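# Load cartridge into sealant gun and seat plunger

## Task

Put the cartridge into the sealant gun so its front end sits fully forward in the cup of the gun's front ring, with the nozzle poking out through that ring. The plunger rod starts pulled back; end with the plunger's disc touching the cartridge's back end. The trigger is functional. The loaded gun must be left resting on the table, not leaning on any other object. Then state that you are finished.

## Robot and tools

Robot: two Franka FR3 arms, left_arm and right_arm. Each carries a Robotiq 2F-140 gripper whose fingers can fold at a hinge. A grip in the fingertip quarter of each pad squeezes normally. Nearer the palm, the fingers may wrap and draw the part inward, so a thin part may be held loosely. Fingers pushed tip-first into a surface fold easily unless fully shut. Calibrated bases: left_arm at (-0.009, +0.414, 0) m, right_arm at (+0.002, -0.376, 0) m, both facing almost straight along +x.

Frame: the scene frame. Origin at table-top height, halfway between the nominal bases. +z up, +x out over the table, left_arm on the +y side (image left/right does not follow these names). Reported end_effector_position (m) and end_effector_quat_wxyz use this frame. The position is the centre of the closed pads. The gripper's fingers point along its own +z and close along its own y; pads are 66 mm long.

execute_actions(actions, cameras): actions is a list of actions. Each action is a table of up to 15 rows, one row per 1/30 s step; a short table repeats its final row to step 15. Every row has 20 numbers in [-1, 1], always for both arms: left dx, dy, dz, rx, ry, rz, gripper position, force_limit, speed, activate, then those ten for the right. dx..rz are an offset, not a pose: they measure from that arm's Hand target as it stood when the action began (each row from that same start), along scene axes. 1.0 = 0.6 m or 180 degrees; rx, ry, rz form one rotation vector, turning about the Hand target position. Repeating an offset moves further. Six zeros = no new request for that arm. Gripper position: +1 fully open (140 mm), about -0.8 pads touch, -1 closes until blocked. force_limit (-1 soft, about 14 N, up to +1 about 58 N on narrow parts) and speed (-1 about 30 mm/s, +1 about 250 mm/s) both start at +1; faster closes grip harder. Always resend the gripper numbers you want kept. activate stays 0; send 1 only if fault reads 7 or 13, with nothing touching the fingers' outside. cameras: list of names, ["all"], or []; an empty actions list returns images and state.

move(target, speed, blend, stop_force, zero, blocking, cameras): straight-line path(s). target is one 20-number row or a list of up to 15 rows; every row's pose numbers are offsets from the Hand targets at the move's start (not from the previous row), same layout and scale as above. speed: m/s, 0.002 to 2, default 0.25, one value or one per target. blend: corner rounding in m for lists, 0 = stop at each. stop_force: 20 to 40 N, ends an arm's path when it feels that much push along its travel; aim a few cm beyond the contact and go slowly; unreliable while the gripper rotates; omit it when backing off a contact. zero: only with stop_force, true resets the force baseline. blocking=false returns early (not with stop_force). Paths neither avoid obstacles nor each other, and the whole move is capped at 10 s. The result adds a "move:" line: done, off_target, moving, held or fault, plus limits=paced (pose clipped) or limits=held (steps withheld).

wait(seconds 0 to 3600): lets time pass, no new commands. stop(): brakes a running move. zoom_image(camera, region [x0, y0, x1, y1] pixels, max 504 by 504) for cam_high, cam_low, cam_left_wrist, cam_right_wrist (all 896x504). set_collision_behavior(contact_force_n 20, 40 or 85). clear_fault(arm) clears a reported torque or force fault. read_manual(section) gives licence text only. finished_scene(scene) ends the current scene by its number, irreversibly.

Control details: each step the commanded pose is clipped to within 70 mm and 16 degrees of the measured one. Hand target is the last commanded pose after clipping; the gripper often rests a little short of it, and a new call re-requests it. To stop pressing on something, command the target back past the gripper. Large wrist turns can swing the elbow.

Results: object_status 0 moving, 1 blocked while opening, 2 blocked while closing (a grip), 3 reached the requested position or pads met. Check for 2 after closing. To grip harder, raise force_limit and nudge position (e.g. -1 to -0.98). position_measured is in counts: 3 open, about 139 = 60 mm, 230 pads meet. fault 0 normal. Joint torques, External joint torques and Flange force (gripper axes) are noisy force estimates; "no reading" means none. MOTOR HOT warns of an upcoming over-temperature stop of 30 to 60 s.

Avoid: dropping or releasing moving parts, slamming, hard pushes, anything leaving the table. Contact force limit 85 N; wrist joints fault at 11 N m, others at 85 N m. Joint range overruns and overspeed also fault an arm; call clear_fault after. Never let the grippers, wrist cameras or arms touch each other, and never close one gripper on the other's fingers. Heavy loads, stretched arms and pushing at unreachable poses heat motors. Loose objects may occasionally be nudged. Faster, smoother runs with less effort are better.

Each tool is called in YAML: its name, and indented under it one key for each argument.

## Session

execute_actions:
  actions: []

zoom_image:
  camera: "cam_high"
  region: [200, 150, 600, 375]

Scene clock: 0.00 s.
left_arm: end_effector_position=(+0.1951, +0.2239, +0.1720) position_measured=3 object_status=3 fault=0 end_effector_quat_wxyz=(+0.282, +0.815, -0.432, -0.264) | right_arm: end_effector_position=(+0.1948, -0.3951, +0.2407) position_measured=3 object_status=3 fault=0 end_effector_quat_wxyz=(-0.287, -0.130, +0.942, -0.118)
Joint positions: left_arm=[-0.403 -0.156 0.092 -2.489 -0.411 1.637 -0.701] | right_arm=[-0.093 -0.553 0.268 -2.574 -0.105 1.454 1.42]
Joint velocities: within noise
Joint torques (N m): no reading
External joint torques (N m): no reading
Flange force (N): no reading
Hand target: left_arm +0.1951, +0.2239, +0.1720; +0.282, +0.815, -0.432, -0.264 | right_arm +0.1948, -0.3951, +0.2407; -0.287, -0.130, +0.942, -0.118
Tool commands: left_gripper/position=+1.0 left_gripper/force_limit=+1.0 left_gripper/speed=+1.0 left_gripper/activate=+0.0 right_gripper/position=+1.0 right_gripper/force_limit=+1.0 right_gripper/speed=+1.0 right_gripper/activate=+0.0

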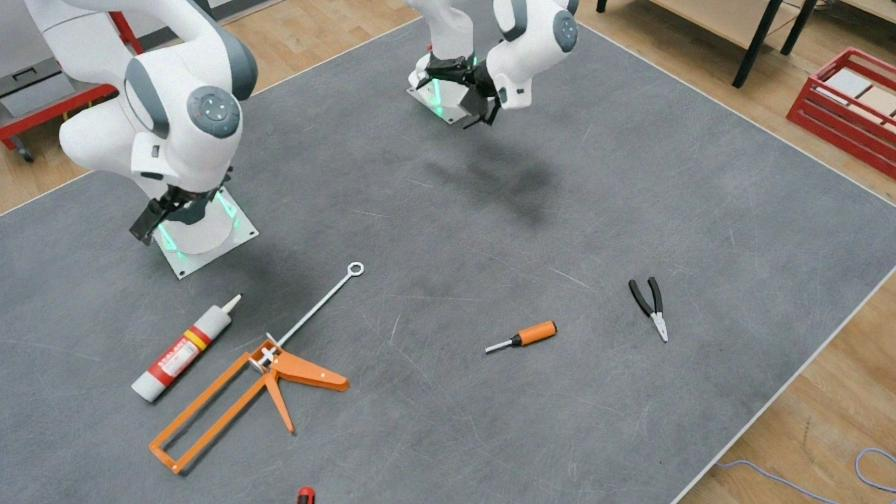

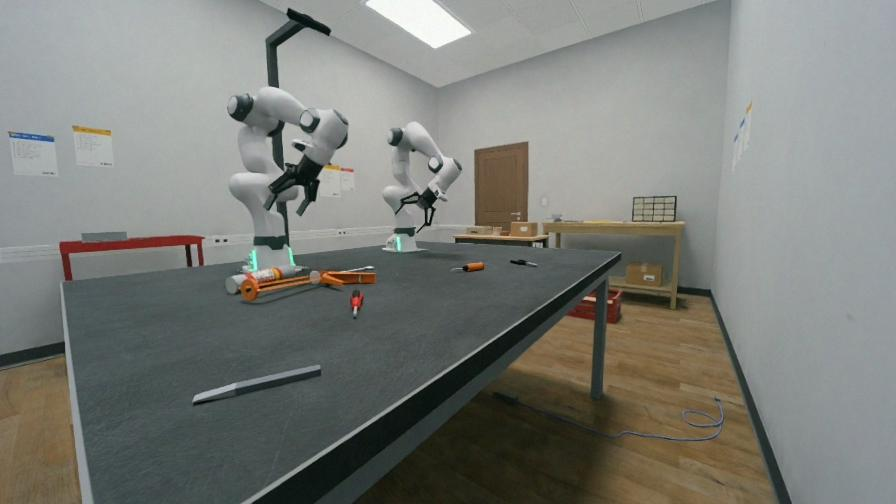

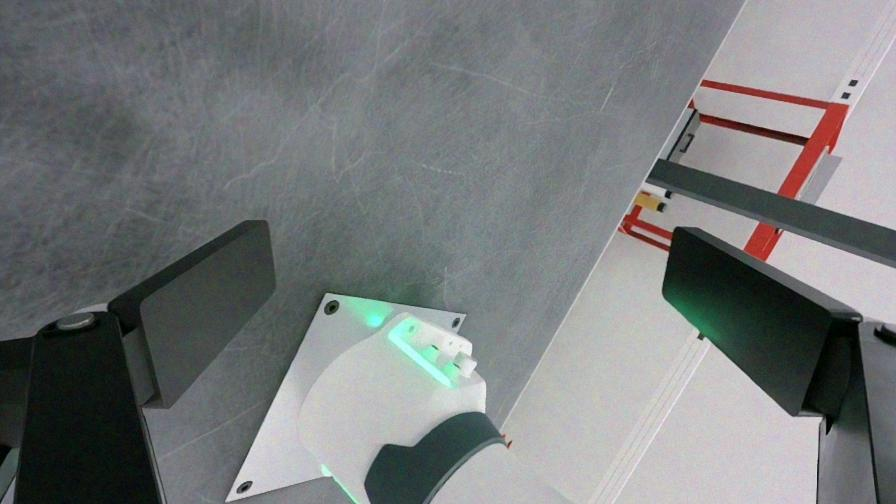

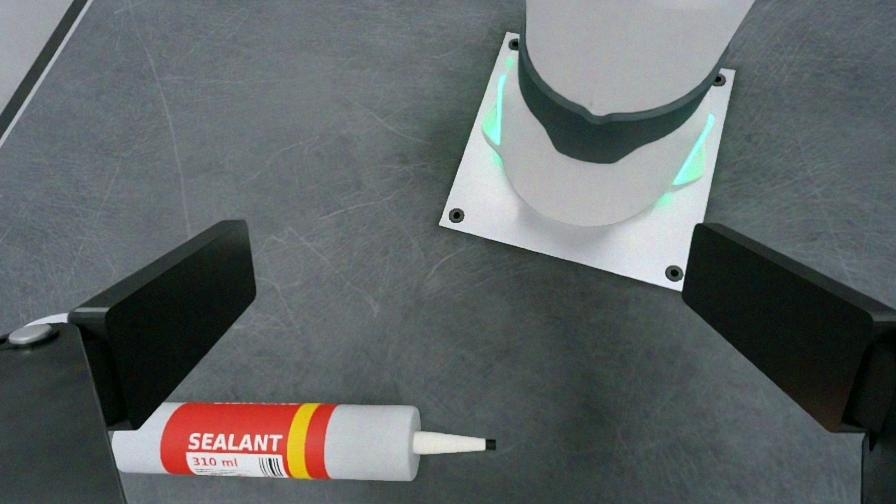

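Scaled by 1.260 from the camera's image (finer frame: 1280x720).

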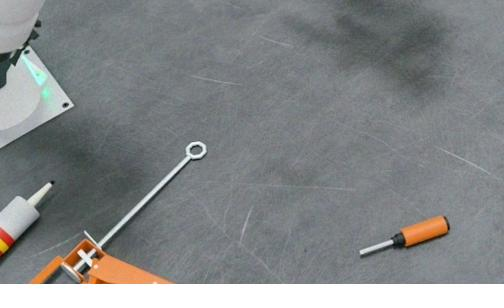

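move:
  target: [0.342,-0.29,0.297,0.021,-0.254,-0.149,1,1,1,0,0.175,0.075,0.3,-0.077,-0.214,-0.535,1,1,1,0]
  speed: 0.35
  cameras: ["cam_left_wrist","cam_right_wrist"]

Scene clock: 27.70 s.
left_arm: end_effector_position=(+0.3991, +0.0508, +0.3507) position_measured=3 object_status=3 fault=0 end_effector_quat_wxyz=(+0.002, +0.741, -0.672, -0.001) | right_arm: end_effector_position=(+0.2996, -0.3516, +0.4204) position_measured=3 object_status=3 fault=0 end_effector_quat_wxyz=(+0.000, +0.668, +0.744, +0.000)
Joint positions: left_arm=[-0.554 -0.052 -0.2 -1.791 -0.014 1.739 -0.815] | right_arm=[-1.003 -1.024 0.535 -2.2 0.471 1.277 2.486]
Joint velocities: left_arm=[within noise] | right_arm=[0 0 0.001 0.001 -0.001 -0.001 0.005]
Joint torques (N m): left_arm=[-0.26 -31.03 0.19 24.94 0.99 2.84 -0.22] | right_arm=[-0.58 8.64 -14.16 19.86 1.18 2.07 0.12]
External joint torques (N m): left_arm=[-0.27 -0.65 -0.12 0.09 0.21 0.2 -0.22] | right_arm=[-0.54 0.28 0.08 1.17 0.32 -0.4 0.12]
Flange force (N): left_arm=[-0.7 1.6 0.4] | right_arm=[0.5 3.2 -4.8]
Hand target: left_arm +0.4003, +0.0499, +0.3502; +0.001, +0.742, -0.671, +0.000 | right_arm +0.2998, -0.3501, +0.4207; -0.001, +0.671, +0.742, +0.001
Off the commanded pose: left_arm 0.001 m, 0 deg | right_arm 0.002 m, 0 deg.
move: done

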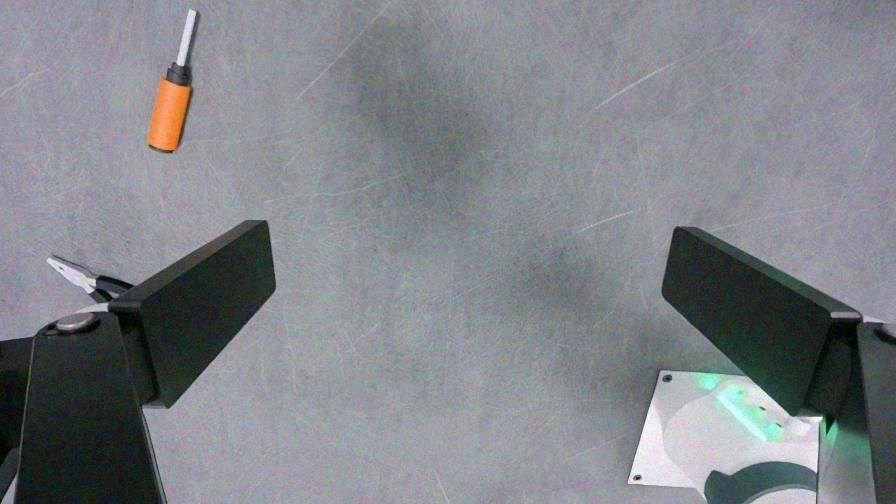

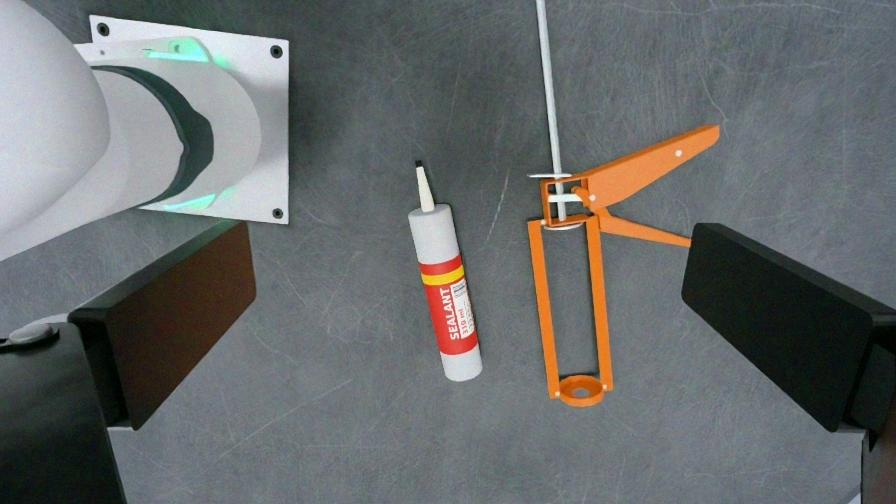

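move:
  target:
    - [0,0,0,0,0,0,1,1,1,0,0.01,-0.15,-0.2,0,0,0.556,1,1,1,0]
    - [0,0,0,0,0,0,1,1,1,0,0.02,-0.333,-0.45,0,0,-0.942,1,1,1,0]
  speed: 0.4
  blend: 0.05
  cameras: ["cam_high","cam_right_wrist"]

Scene clock: 58.13 s.
left_arm: end_effector_position=(+0.3991, +0.0508, +0.3507) position_measured=3 object_status=3 fault=0 end_effector_quat_wxyz=(+0.002, +0.741, -0.672, -0.001) | right_arm: end_effector_position=(+0.3117, -0.5489, +0.1504) position_measured=3 object_status=3 fault=0 end_effector_quat_wxyz=(+0.000, +0.797, -0.604, +0.000)
Joint positions: left_arm=[-0.554 -0.052 -0.2 -1.791 -0.014 1.739 -0.815] | right_arm=[0.523 -0.929 -1.02 -2.704 -0.823 1.945 -0.14]
Joint velocities: left_arm=[within noise] | right_arm=[0 0 0 0 -0.002 0 -0.007]
Joint torques (N m): left_arm=[-0.3 -31.03 0.17 25.02 0.99 2.84 -0.3] | right_arm=[0.63 4.77 15.63 18.16 0.45 2.21 -0.21]
External joint torques (N m): left_arm=[-0.4 -0.59 -0.23 0.14 0.2 0.19 -0.3] | right_arm=[0.62 0.29 0.22 0.8 -0.25 -0.39 -0.21]
Flange force (N): left_arm=[-0.1 1.6 0.2] | right_arm=[2.3 -3.1 -1.7]
Hand target: left_arm +0.4003, +0.0499, +0.3502; +0.001, +0.742, -0.671, +0.000 | right_arm +0.3118, -0.5499, +0.1507; +0.001, +0.800, -0.600, +0.001
Off the commanded pose: left_arm 0.001 m, 0 deg | right_arm 0.001 m, 1 deg.
move: done; limits=paced

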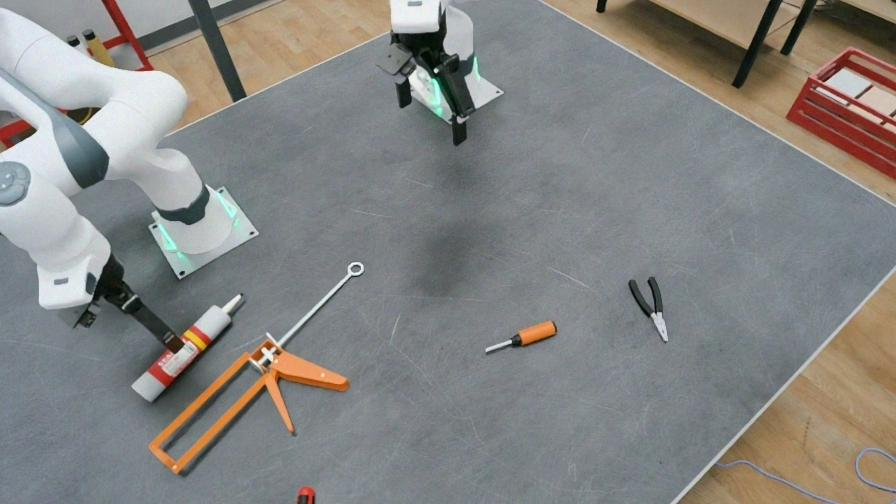

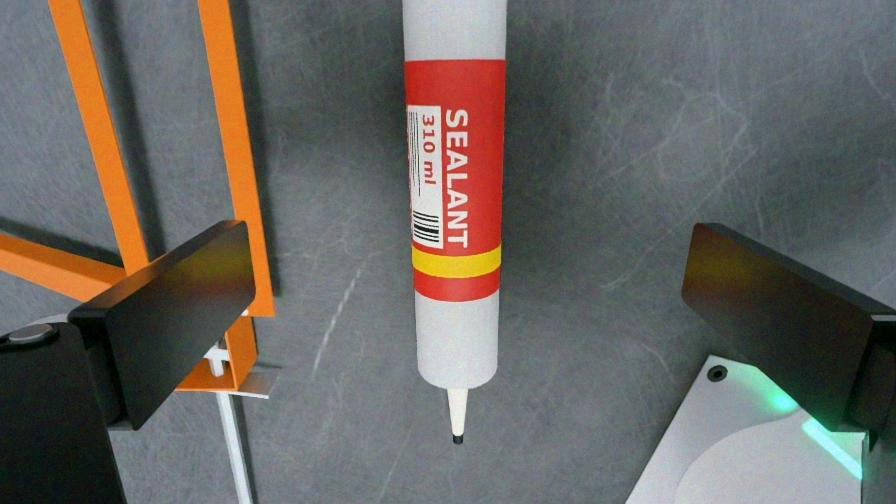

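move:
  target:
    - [0,0,0,0,0,0,1,1,1,0,0.002,0,-0.166,0,0,0,1,-0.4,-1,0]
    - [0,0,0,0,0,0,1,1,1,0,0.002,0,-0.166,0,0,0,-1,-0.3,-1,0]
  speed: 0.2

wait:
  seconds: 0.7
  cameras: ["cam_right_wrist"]

Scene clock: 68.33 s.
left_arm: end_effector_position=(+0.3991, +0.0508, +0.3507) position_measured=3 object_status=3 fault=0 end_effector_quat_wxyz=(+0.002, +0.741, -0.672, -0.001) | right_arm: end_effector_position=(+0.3126, -0.5494, +0.0510) position_measured=157 object_status=0 fault=0 end_effector_quat_wxyz=(+0.000, +0.801, -0.598, +0.000)
Joint positions: left_arm=[-0.554 -0.052 -0.2 -1.791 -0.014 1.739 -0.815] | right_arm=[0.663 -0.768 -1.349 -2.773 -1.036 2.234 -0.077]
Joint torques (N m): left_arm=[-0.23 -31.04 0.16 24.96 0.98 2.85 -0.26] | right_arm=[0.1 7.06 15.1 13.48 0.43 2.61 0.09]
External joint torques (N m): left_arm=[-0.3 -0.44 -0.21 -0.03 0.19 0.19 -0.26] | right_arm=[0.16 1.54 0.52 0.17 -0.16 0.01 0.09]
Flange force (N): left_arm=[-0.3 1.5 0.6] | right_arm=[0.0 -2.8 2.0]
Hand target: left_arm +0.4003, +0.0499, +0.3502; +0.001, +0.742, -0.671, +0.000 | right_arm +0.3130, -0.5499, +0.0511; +0.001, +0.800, -0.600, +0.001
Off the commanded pose: left_arm 0.001 m, 0 deg | right_arm 0.001 m, 0 deg.
move: done

Scene clock: 69.03 s.
left_arm: end_effector_position=(+0.3991, +0.0508, +0.3507) position_measured=3 object_status=3 fault=0 end_effector_quat_wxyz=(+0.002, +0.741, -0.672, -0.001) | right_arm: end_effector_position=(+0.3126, -0.5494, +0.0510) position_measured=157 object_status=2 fault=0 end_effector_quat_wxyz=(+0.000, +0.801, -0.598, +0.000)
Joint positions: left_arm=[-0.554 -0.052 -0.2 -1.791 -0.014 1.739 -0.815] | right_arm=[0.663 -0.768 -1.349 -2.773 -1.036 2.234 -0.077]
Joint torques (N m): left_arm=[-0.23 -31.06 0.15 24.92 0.99 2.85 -0.21] | right_arm=[0.14 7.04 15.07 13.51 0.43 2.62 0.09]
External joint torques (N m): left_arm=[-0.19 -0.62 -0.09 0.03 0.21 0.2 -0.21] | right_arm=[0.15 1.49 0.46 0.26 -0.16 0.02 0.09]
Flange force (N): left_arm=[-0.8 1.6 0.5] | right_arm=[0.3 -2.9 2.1]
Hand target: left_arm +0.4003, +0.0499, +0.3502; +0.001, +0.742, -0.671, +0.000 | right_arm +0.3130, -0.5499, +0.0511; +0.001, +0.800, -0.600, +0.001
Tool commands: left_gripper/position=+1.0 left_gripper/force_limit=+1.0 left_gripper/speed=+1.0 left_gripper/activate=+0.0 right_gripper/position=-1.0 right_gripper/force_limit=-0.3 right_gripper/speed=-1.0 right_gripper/activate=+0.0
Off the commanded pose: left_arm 0.001 m, 0 deg | right_arm 0.001 m, 0 deg.
wait: 0.70 s; at rest by 0.17 s

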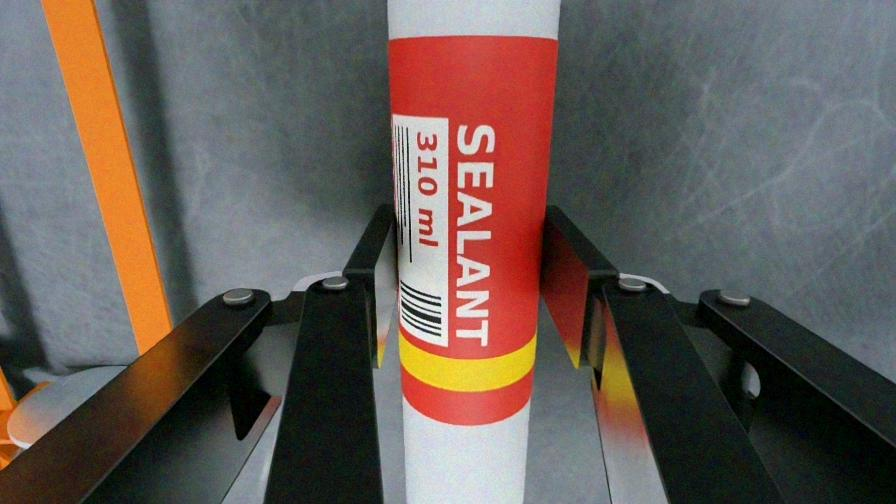

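move:
  target:
    - [0,0,0,0,0,0,1,1,1,0,0,0,0.12,0,0,0,-1,-0.3,-1,0]
    - [0,0,0,0,0,0,1,1,1,0,0.1,0.13,0.26,0,0,-0.55,-1,-0.3,-1,0]
    - [0,0,0,0,0,0,1,1,1,0,0.231,0.088,0.248,0,0,-0.9956,-1,-0.3,-1,0]
  speed: 0.35
  blend: 0.04
  cameras: ["cam_high","cam_right_wrist"]

Scene clock: 85.17 s.
left_arm: end_effector_position=(+0.3991, +0.0508, +0.3507) position_measured=3 object_status=3 fault=0 end_effector_quat_wxyz=(+0.002, +0.741, -0.672, -0.001) | right_arm: end_effector_position=(+0.4499, -0.4956, +0.1974) position_measured=157 object_status=2 fault=0 end_effector_quat_wxyz=(-0.004, +0.592, +0.806, +0.001)
Joint positions: left_arm=[-0.554 -0.052 -0.2 -1.791 -0.014 1.739 -0.815] | right_arm=[-0.357 -0.219 0.08 -2.373 0.027 2.148 2.555]
Joint velocities: left_arm=[within noise] | right_arm=[0 0.002 0.001 0.002 0 0 0.006]
Joint torques (N m): left_arm=[-0.24 -31.05 0.12 24.93 0.99 2.86 -0.25] | right_arm=[-0.6 -24.98 -0.26 26.69 0.54 2.37 0.06]
External joint torques (N m): left_arm=[-0.24 -0.72 -0.17 0.11 0.21 0.22 -0.25] | right_arm=[-0.55 -1.31 0.51 2.96 -0.23 -0.08 0.06]
Flange force (N): left_arm=[-0.7 1.8 0.4] | right_arm=[-2.7 4.7 -6.3]
Hand target: left_arm +0.4003, +0.0499, +0.3502; +0.001, +0.742, -0.671, +0.000 | right_arm +0.4516, -0.4971, +0.1999; -0.001, +0.595, +0.804, +0.001
Off the commanded pose: left_arm 0.001 m, 0 deg | right_arm 0.003 m, 0 deg.
move: done; blend cut to 0.036 m at target 1

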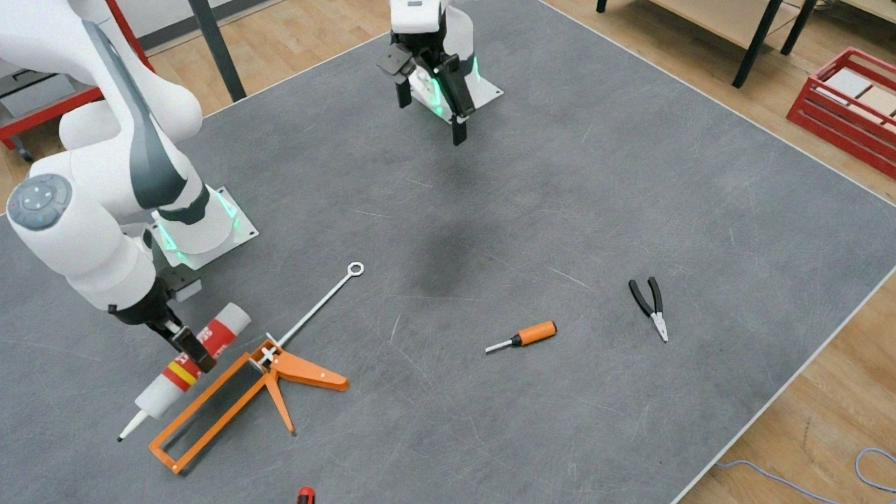

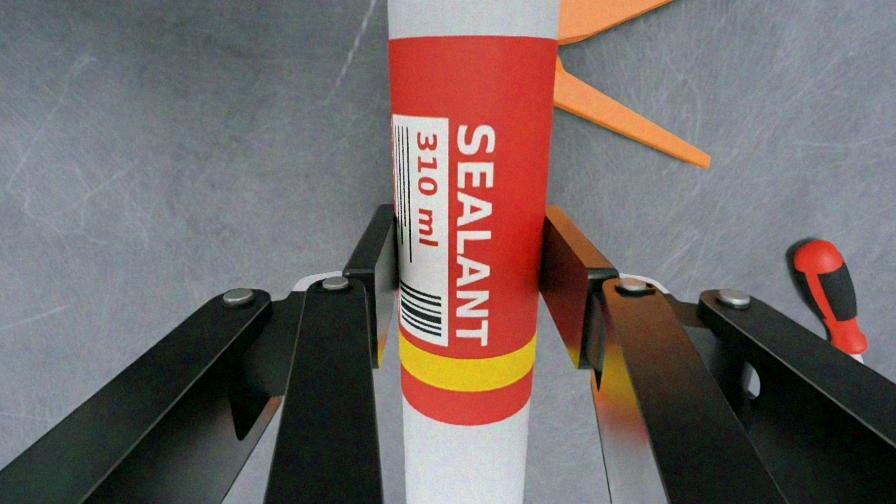

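move:
  target: [0,0,0,0,0,0,1,1,1,0,0,0,-0.118,0.106,0.033,0,-1,-0.3,-1,0]
  speed: 0.2
  cameras: ["cam_high","cam_right_wrist"]

zoom_image:
  camera: "cam_high"
  region: [120, 300, 320, 500]

Scene clock: 91.07 s.
left_arm: end_effector_position=(+0.3991, +0.0508, +0.3507) position_measured=3 object_status=3 fault=0 end_effector_quat_wxyz=(+0.002, +0.741, -0.672, -0.001) | right_arm: end_effector_position=(+0.4499, -0.4976, +0.1271) position_measured=157 object_status=2 fault=0 end_effector_quat_wxyz=(-0.142, +0.588, +0.790, +0.100)
Joint positions: left_arm=[-0.554 -0.052 -0.2 -1.791 -0.014 1.739 -0.815] | right_arm=[-0.395 0.074 -0.032 -2.22 0.291 2.037 2.268]
Joint velocities: left_arm=[within noise] | right_arm=[0 0 0.003 0 -0.001 0 -0.008]
Joint torques (N m): left_arm=[-0.27 -31.01 0.18 24.99 0.99 2.84 -0.24] | right_arm=[-0.13 -34.11 0.23 24.23 1.36 1.26 -0.21]
External joint torques (N m): left_arm=[-0.34 -0.51 -0.18 0.07 0.2 0.19 -0.24] | right_arm=[0 -1.67 0.33 2.2 0.47 -0.36 -0.22]
Flange force (N): left_arm=[-0.3 1.5 0.4] | right_arm=[-0.6 2.5 -5.5]
Hand target: left_arm +0.4003, +0.0499, +0.3502; +0.001, +0.742, -0.671, +0.000 | right_arm +0.4516, -0.4971, +0.1291; -0.141, +0.586, +0.792, +0.103
Off the commanded pose: left_arm 0.001 m, 0 deg | right_arm 0.003 m, 0 deg.
move: done

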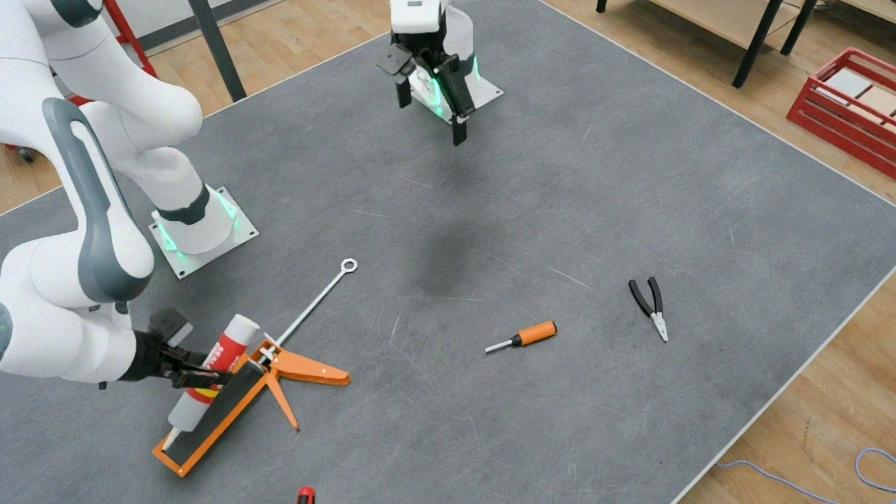

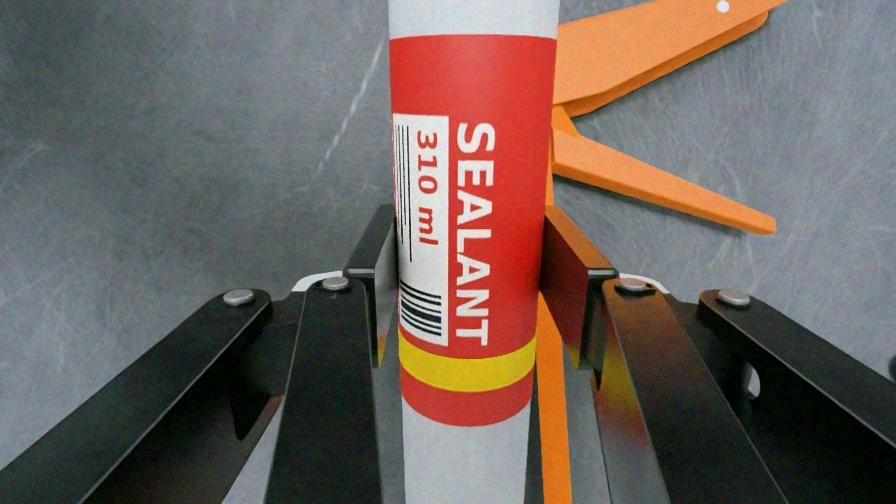

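Scaled by 2.520 from the camera's image (finer frame: 1280x720).

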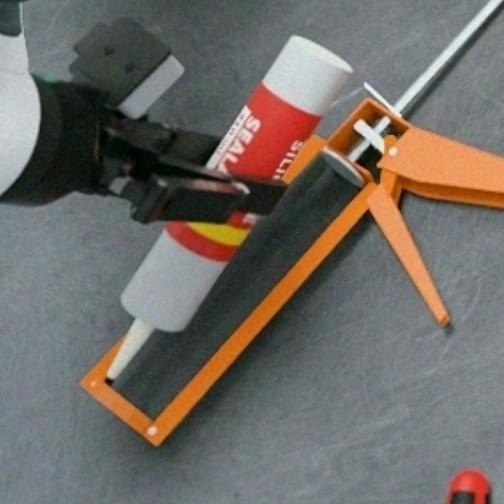

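move:
  target:
    - [0,0,0,0,0,0,1,1,1,0,-0.005,0.02,0.015,0,0,0,-1,-0.3,-1,0]
    - [0,0,0,0,0,0,1,1,1,0,0.0075,0.0285,0.0133,0,0,0.016,-1,-0.3,-1,0]
  speed: 0.15
  cameras: ["cam_high","cam_right_wrist"]

zoom_image:
  camera: "cam_high"
  region: [140, 370, 240, 480]

zoom_image:
  camera: "cam_right_wrist"
  region: [350, 304, 650, 504]

Scene clock: 100.03 s.
left_arm: end_effector_position=(+0.3991, +0.0508, +0.3507) position_measured=3 object_status=3 fault=0 end_effector_quat_wxyz=(+0.002, +0.741, -0.672, -0.001) | right_arm: end_effector_position=(+0.4553, -0.4797, +0.1354) position_measured=157 object_status=2 fault=0 end_effector_quat_wxyz=(-0.145, +0.570, +0.803, +0.100)
Joint positions: left_arm=[-0.554 -0.052 -0.2 -1.791 -0.014 1.739 -0.815] | right_arm=[-0.378 0.065 -0.012 -2.208 0.291 2.016 2.266]
Joint velocities: left_arm=[within noise] | right_arm=[0 0 -0.001 0 0 -0.003 -0.005]
Joint torques (N m): left_arm=[-0.21 -30.97 0.1 24.94 0.99 2.86 -0.22] | right_arm=[0.02 -33.95 0.32 24.52 0.93 1.13 -0.05]
External joint torques (N m): left_arm=[-0.29 -0.47 -0.27 0 0.2 0.2 -0.22] | right_arm=[0.07 -1.52 0.3 2.28 0 -0.49 -0.06]
Flange force (N): left_arm=[-0.3 1.5 0.6] | right_arm=[-0.9 3.0 -6.1]
Hand target: left_arm +0.4003, +0.0499, +0.3502; +0.001, +0.742, -0.671, +0.000 | right_arm +0.4561, -0.4800, +0.1371; -0.143, +0.566, +0.806, +0.099
Off the commanded pose: left_arm 0.001 m, 0 deg | right_arm 0.002 m, 1 deg.
move: done

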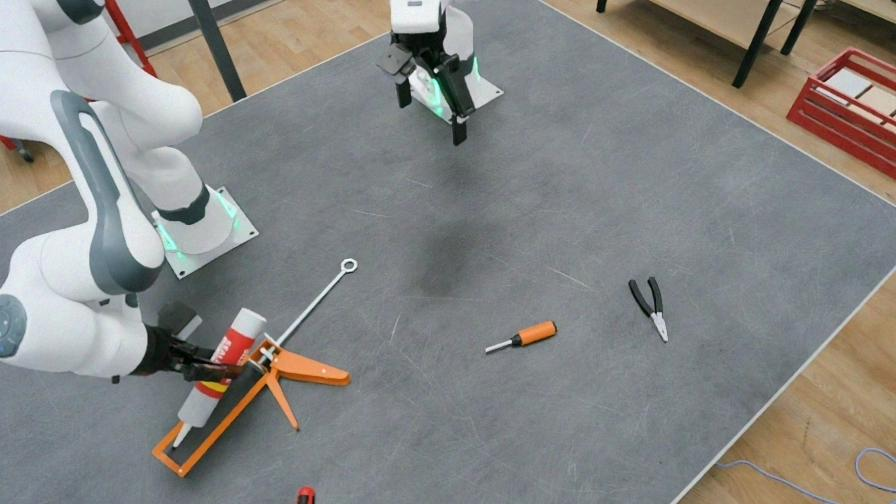

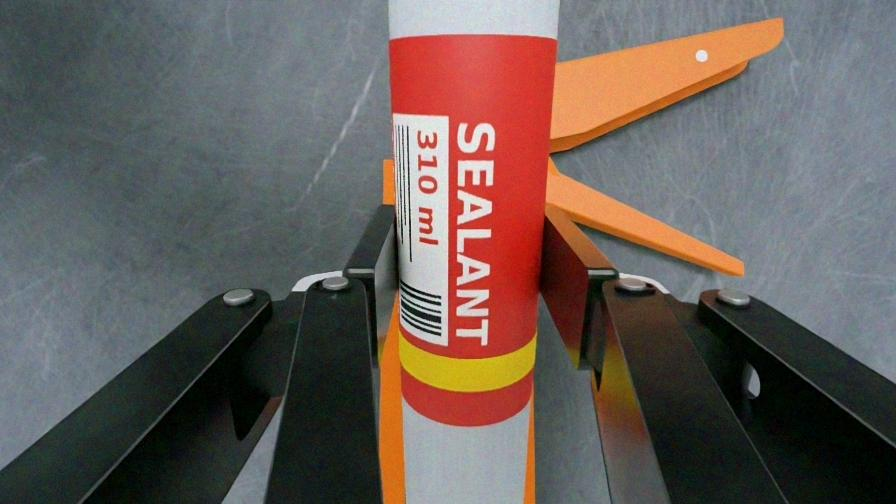

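Scaled by 4.582 from the camera's image (finer frame: 1280x720).

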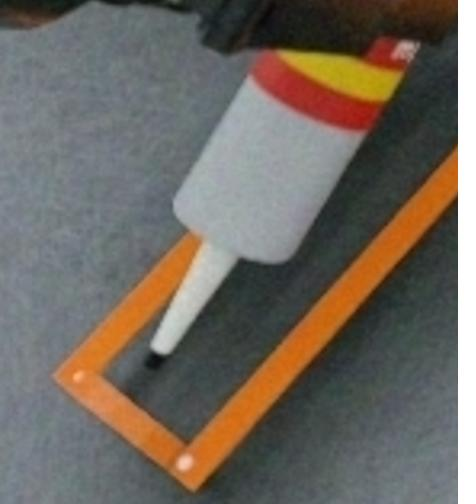

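Scaled by 1.680 from the camera's image (finer frame: 1280x720).

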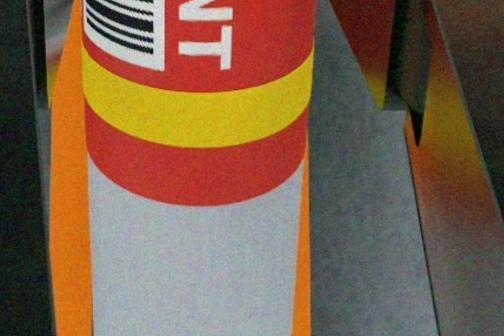

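move:
  target: [0,0,0,0,0,0,1,1,1,0,0.005,-0.016,-0.027,0,0,-0.014,-1,-0.3,-1,0]
  speed: 0.1
  cameras: ["cam_high","cam_right_wrist"]

zoom_image:
  camera: "cam_high"
  region: [140, 400, 220, 480]

zoom_image:
  camera: "cam_low"
  region: [220, 255, 320, 315]

Scene clock: 111.27 s.
left_arm: end_effector_position=(+0.3991, +0.0508, +0.3507) position_measured=3 object_status=3 fault=0 end_effector_quat_wxyz=(+0.002, +0.741, -0.672, -0.001) | right_arm: end_effector_position=(+0.4564, -0.4889, +0.1188) position_measured=157 object_status=2 fault=0 end_effector_quat_wxyz=(-0.144, +0.581, +0.795, +0.100)
Joint positions: left_arm=[-0.554 -0.052 -0.2 -1.791 -0.014 1.739 -0.815] | right_arm=[-0.386 0.099 -0.02 -2.211 0.297 2.051 2.264]
Joint velocities: left_arm=[within noise] | right_arm=[0 0.001 -0.001 0 0.003 0.004 0]
Joint torques (N m): left_arm=[-0.2 -31.14 0.17 24.99 0.98 2.86 -0.24] | right_arm=[-0.16 -35.38 -0.12 23.84 1.36 1.42 -0.01]
External joint torques (N m): left_arm=[-0.23 -0.65 -0.15 0.06 0.19 0.21 -0.24] | right_arm=[-0.3 -2.21 -0.32 2 0.48 -0.17 -0.02]
Flange force (N): left_arm=[-0.7 1.7 0.5] | right_arm=[0.6 0.5 -5.5]
Hand target: left_arm +0.4003, +0.0499, +0.3502; +0.001, +0.742, -0.671, +0.000 | right_arm +0.4591, -0.4896, +0.1209; -0.141, +0.583, +0.793, +0.103
Off the commanded pose: left_arm 0.001 m, 0 deg | right_arm 0.003 m, 1 deg.
move: done

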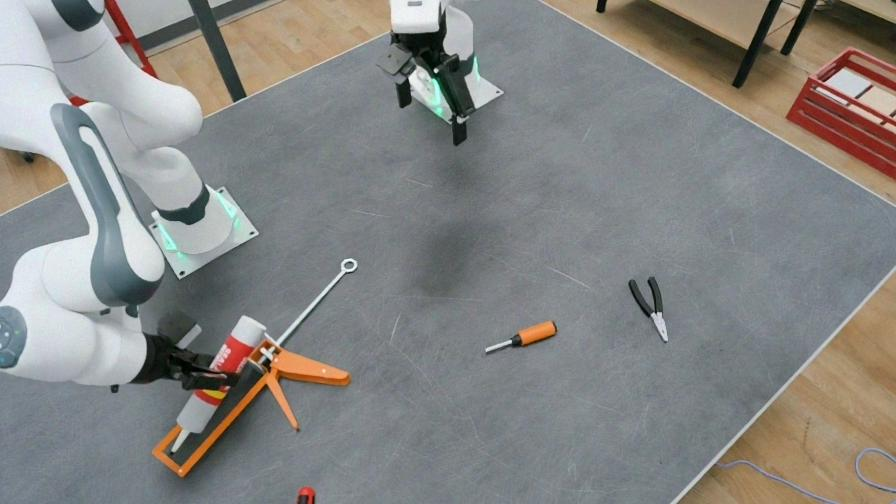

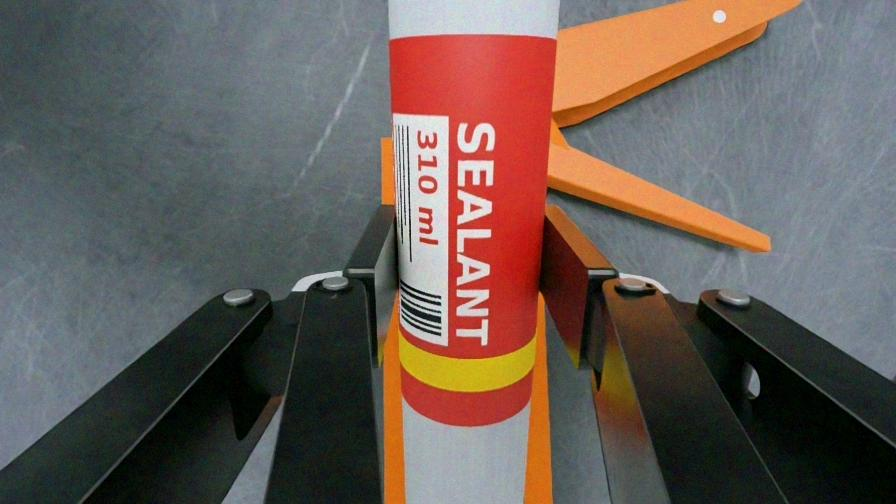

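Scaled by 6.300 from the camera's image (finer frame: 1280x720).

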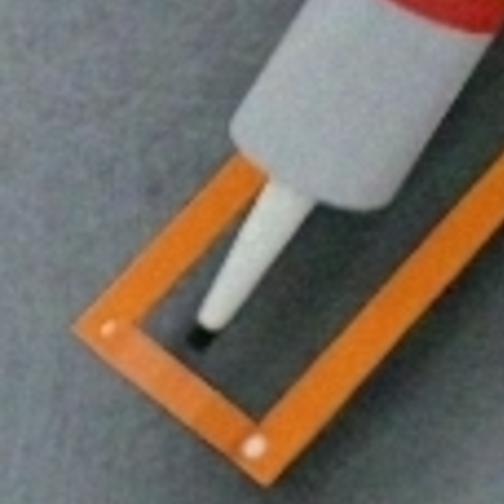

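This scene's latest camera images include none from cam_low. They are from: cam_high, cam_right_wrist. cam_low's image comes with the result of a call that names it in "cameras".

move:
  target: [0,0,0,0,0,0,1,1,1,0,0.012,-0.037,-0.012,0,0,0,-1,-0.3,-1,0]
  speed: 0.06
  cameras: ["cam_high","cam_right_wrist","cam_low"]

zoom_image:
  camera: "cam_high"
  region: [140, 400, 220, 480]

zoom_image:
  camera: "cam_low"
  region: [220, 245, 320, 315]

Scene clock: 118.90 s.
left_arm: end_effector_position=(+0.3991, +0.0508, +0.3507) position_measured=3 object_status=3 fault=0 end_effector_quat_wxyz=(+0.002, +0.741, -0.672, -0.001) | right_arm: end_effector_position=(+0.4655, -0.5106, +0.1119) position_measured=157 object_status=2 fault=0 end_effector_quat_wxyz=(-0.143, +0.586, +0.791, +0.102)
Joint positions: left_arm=[-0.554 -0.052 -0.2 -1.791 -0.014 1.739 -0.815] | right_arm=[-0.405 0.151 -0.034 -2.16 0.298 2.049 2.245]
Joint velocities: left_arm=[within noise] | right_arm=[-0.001 -0.001 0 0.001 0.001 -0.002 -0.005]
Joint torques (N m): left_arm=[-0.22 -30.96 0.15 24.93 0.98 2.86 -0.24] | right_arm=[-0.36 -36.72 -0.01 24.31 1.08 1.18 -0.24]
External joint torques (N m): left_arm=[-0.34 -0.33 -0.27 -0.09 0.19 0.2 -0.24] | right_arm=[-0.37 -1.82 -0.06 2.46 0.21 -0.42 -0.25]
Flange force (N): left_arm=[-0.2 1.5 0.8] | right_arm=[-1.8 2.6 -6.4]
Hand target: left_arm +0.4003, +0.0499, +0.3502; +0.001, +0.742, -0.671, +0.000 | right_arm +0.4663, -0.5118, +0.1137; -0.141, +0.583, +0.793, +0.103
Off the commanded pose: left_arm 0.001 m, 0 deg | right_arm 0.002 m, 1 deg.
move: done
Images, in order (width x height): cam_high 896x504, cam_low 896x504, cam_right_wrist 896x504.

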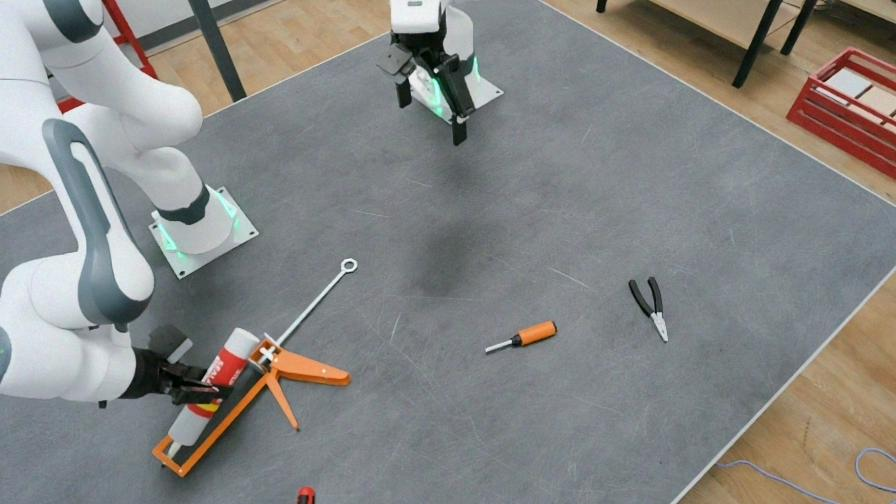

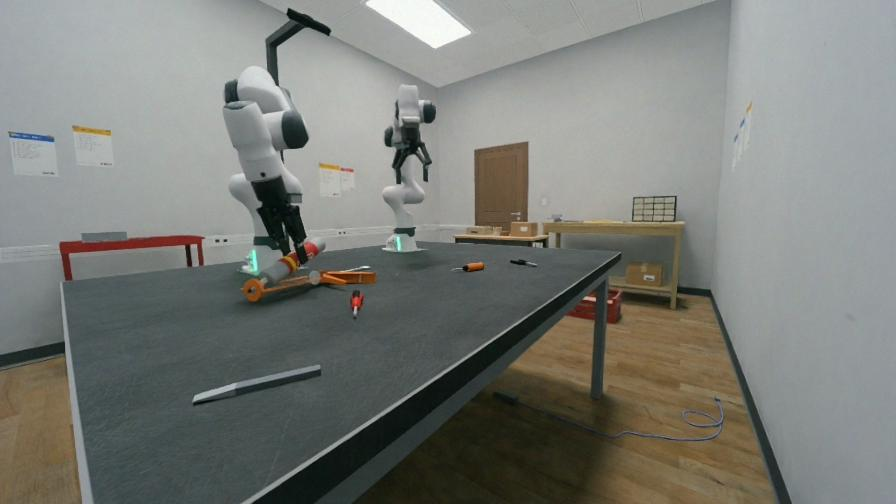

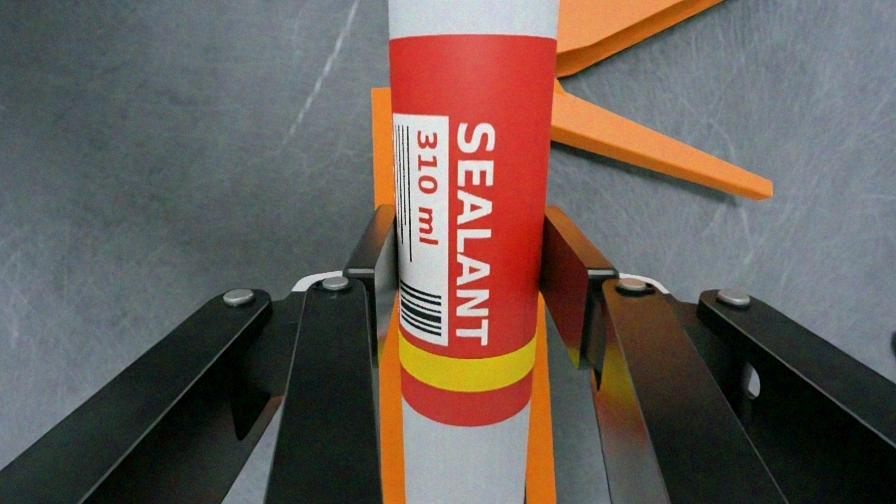

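Scaled by 6.300 from the camera's image (finer frame: 1280x720).

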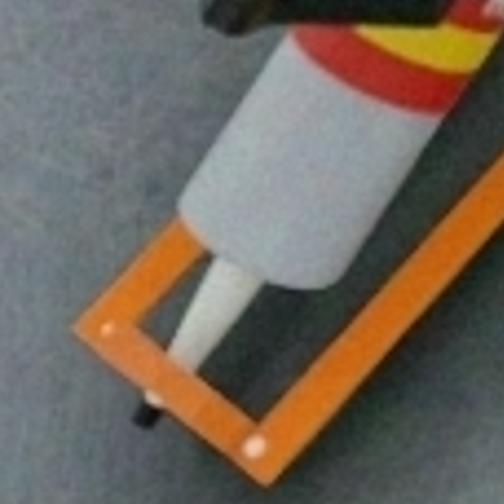

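Scaled by 5.040 from the camera's image (finer frame: 1280x720).

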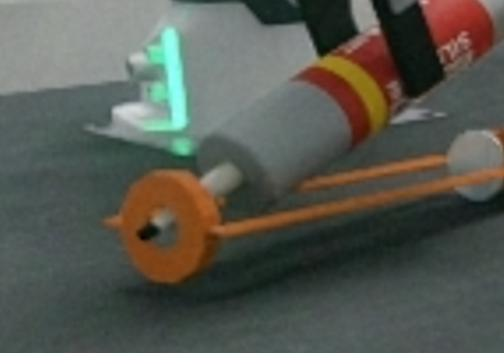

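move:
  target: [0,0,0,0,0,0,1,1,1,0,0.0107,-0.0333,-0.047,-0.0424,-0.0136,0,-1,-0.3,-1,0]
  speed: 0.06
  cameras: ["cam_high","cam_right_wrist","cam_low"]

zoom_image:
  camera: "cam_high"
  region: [140, 320, 300, 480]

zoom_image:
  camera: "cam_low"
  region: [220, 245, 340, 315]

Scene clock: 131.23 s.
left_arm: end_effector_position=(+0.3991, +0.0508, +0.3507) position_measured=3 object_status=3 fault=0 end_effector_quat_wxyz=(+0.002, +0.741, -0.672, -0.001) | right_arm: end_effector_position=(+0.4709, -0.5304, +0.0836) position_measured=157 object_status=2 fault=0 end_effector_quat_wxyz=(-0.088, +0.587, +0.802, +0.063)
Joint positions: left_arm=[-0.554 -0.052 -0.2 -1.791 -0.014 1.739 -0.815] | right_arm=[-0.375 0.151 -0.037 -2.238 0.214 2.233 2.287]
Joint velocities: left_arm=[within noise] | right_arm=[0 -0.002 0 0 0 0.002 0.005]
Joint torques (N m): left_arm=[-0.22 -31.06 0.16 24.92 1 2.86 -0.27] | right_arm=[0.59 -36.68 -0.43 22.85 0.55 1.92 0.18]
External joint torques (N m): left_arm=[-0.21 -0.56 -0.12 0.02 0.22 0.21 -0.27] | right_arm=[0.47 -2.41 -0.54 1.57 -0.12 -0.05 0.18]
Flange force (N): left_arm=[-0.6 1.6 0.6] | right_arm=[1.6 -0.2 -5.3]
Hand target: left_arm +0.4003, +0.0499, +0.3502; +0.001, +0.742, -0.671, +0.000 | right_arm +0.4727, -0.5318, +0.0855; -0.085, +0.589, +0.801, +0.062
Off the commanded pose: left_arm 0.001 m, 0 deg | right_arm 0.003 m, 0 deg.
move: done
Images, in order (width x height): cam_high 896x504, cam_low 896x504, cam_right_wrist 896x504.

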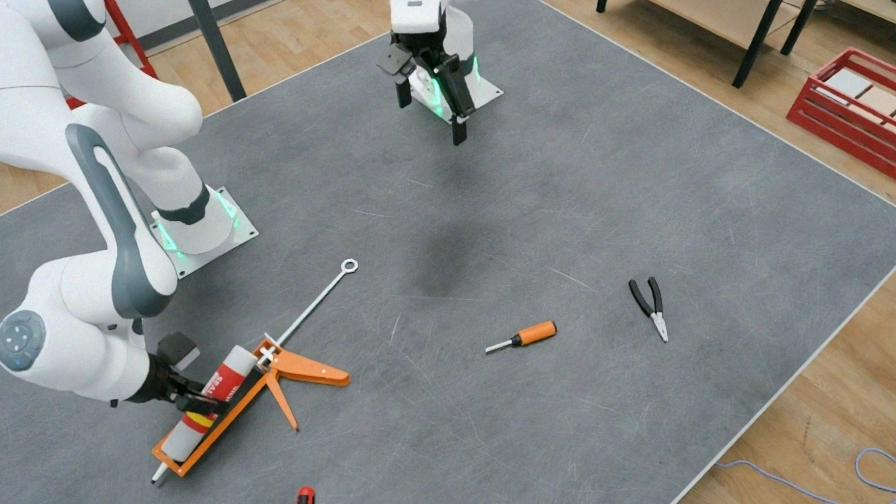

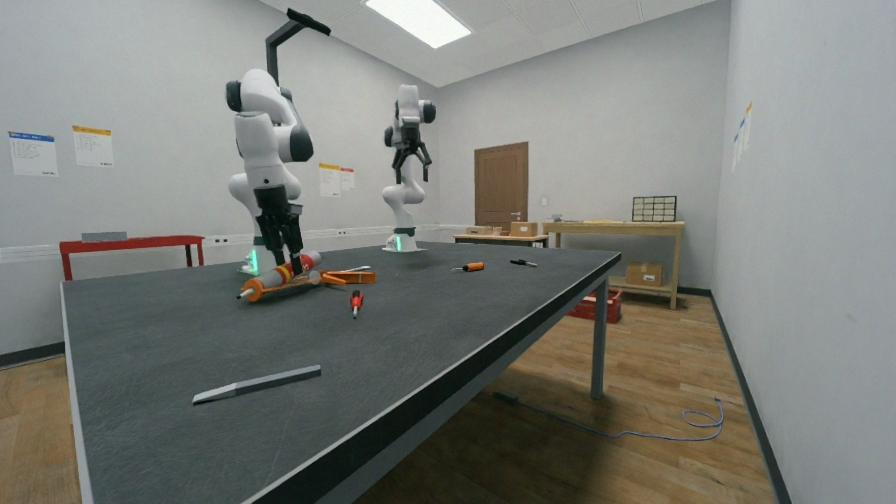

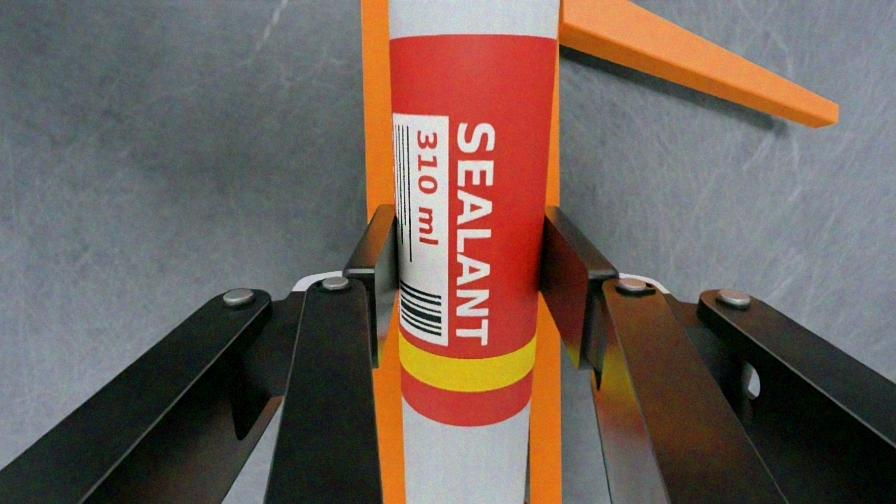

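Scaled by 3.150 from the camera's image (finer frame: 1280x720).

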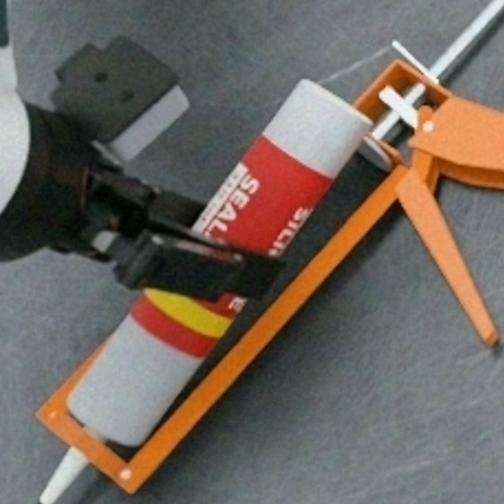

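Scaled by 4.200 from the camera's image (finer frame: 1280x720).

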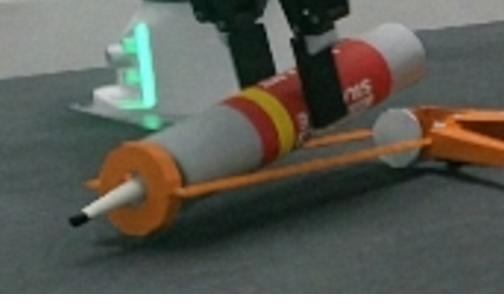

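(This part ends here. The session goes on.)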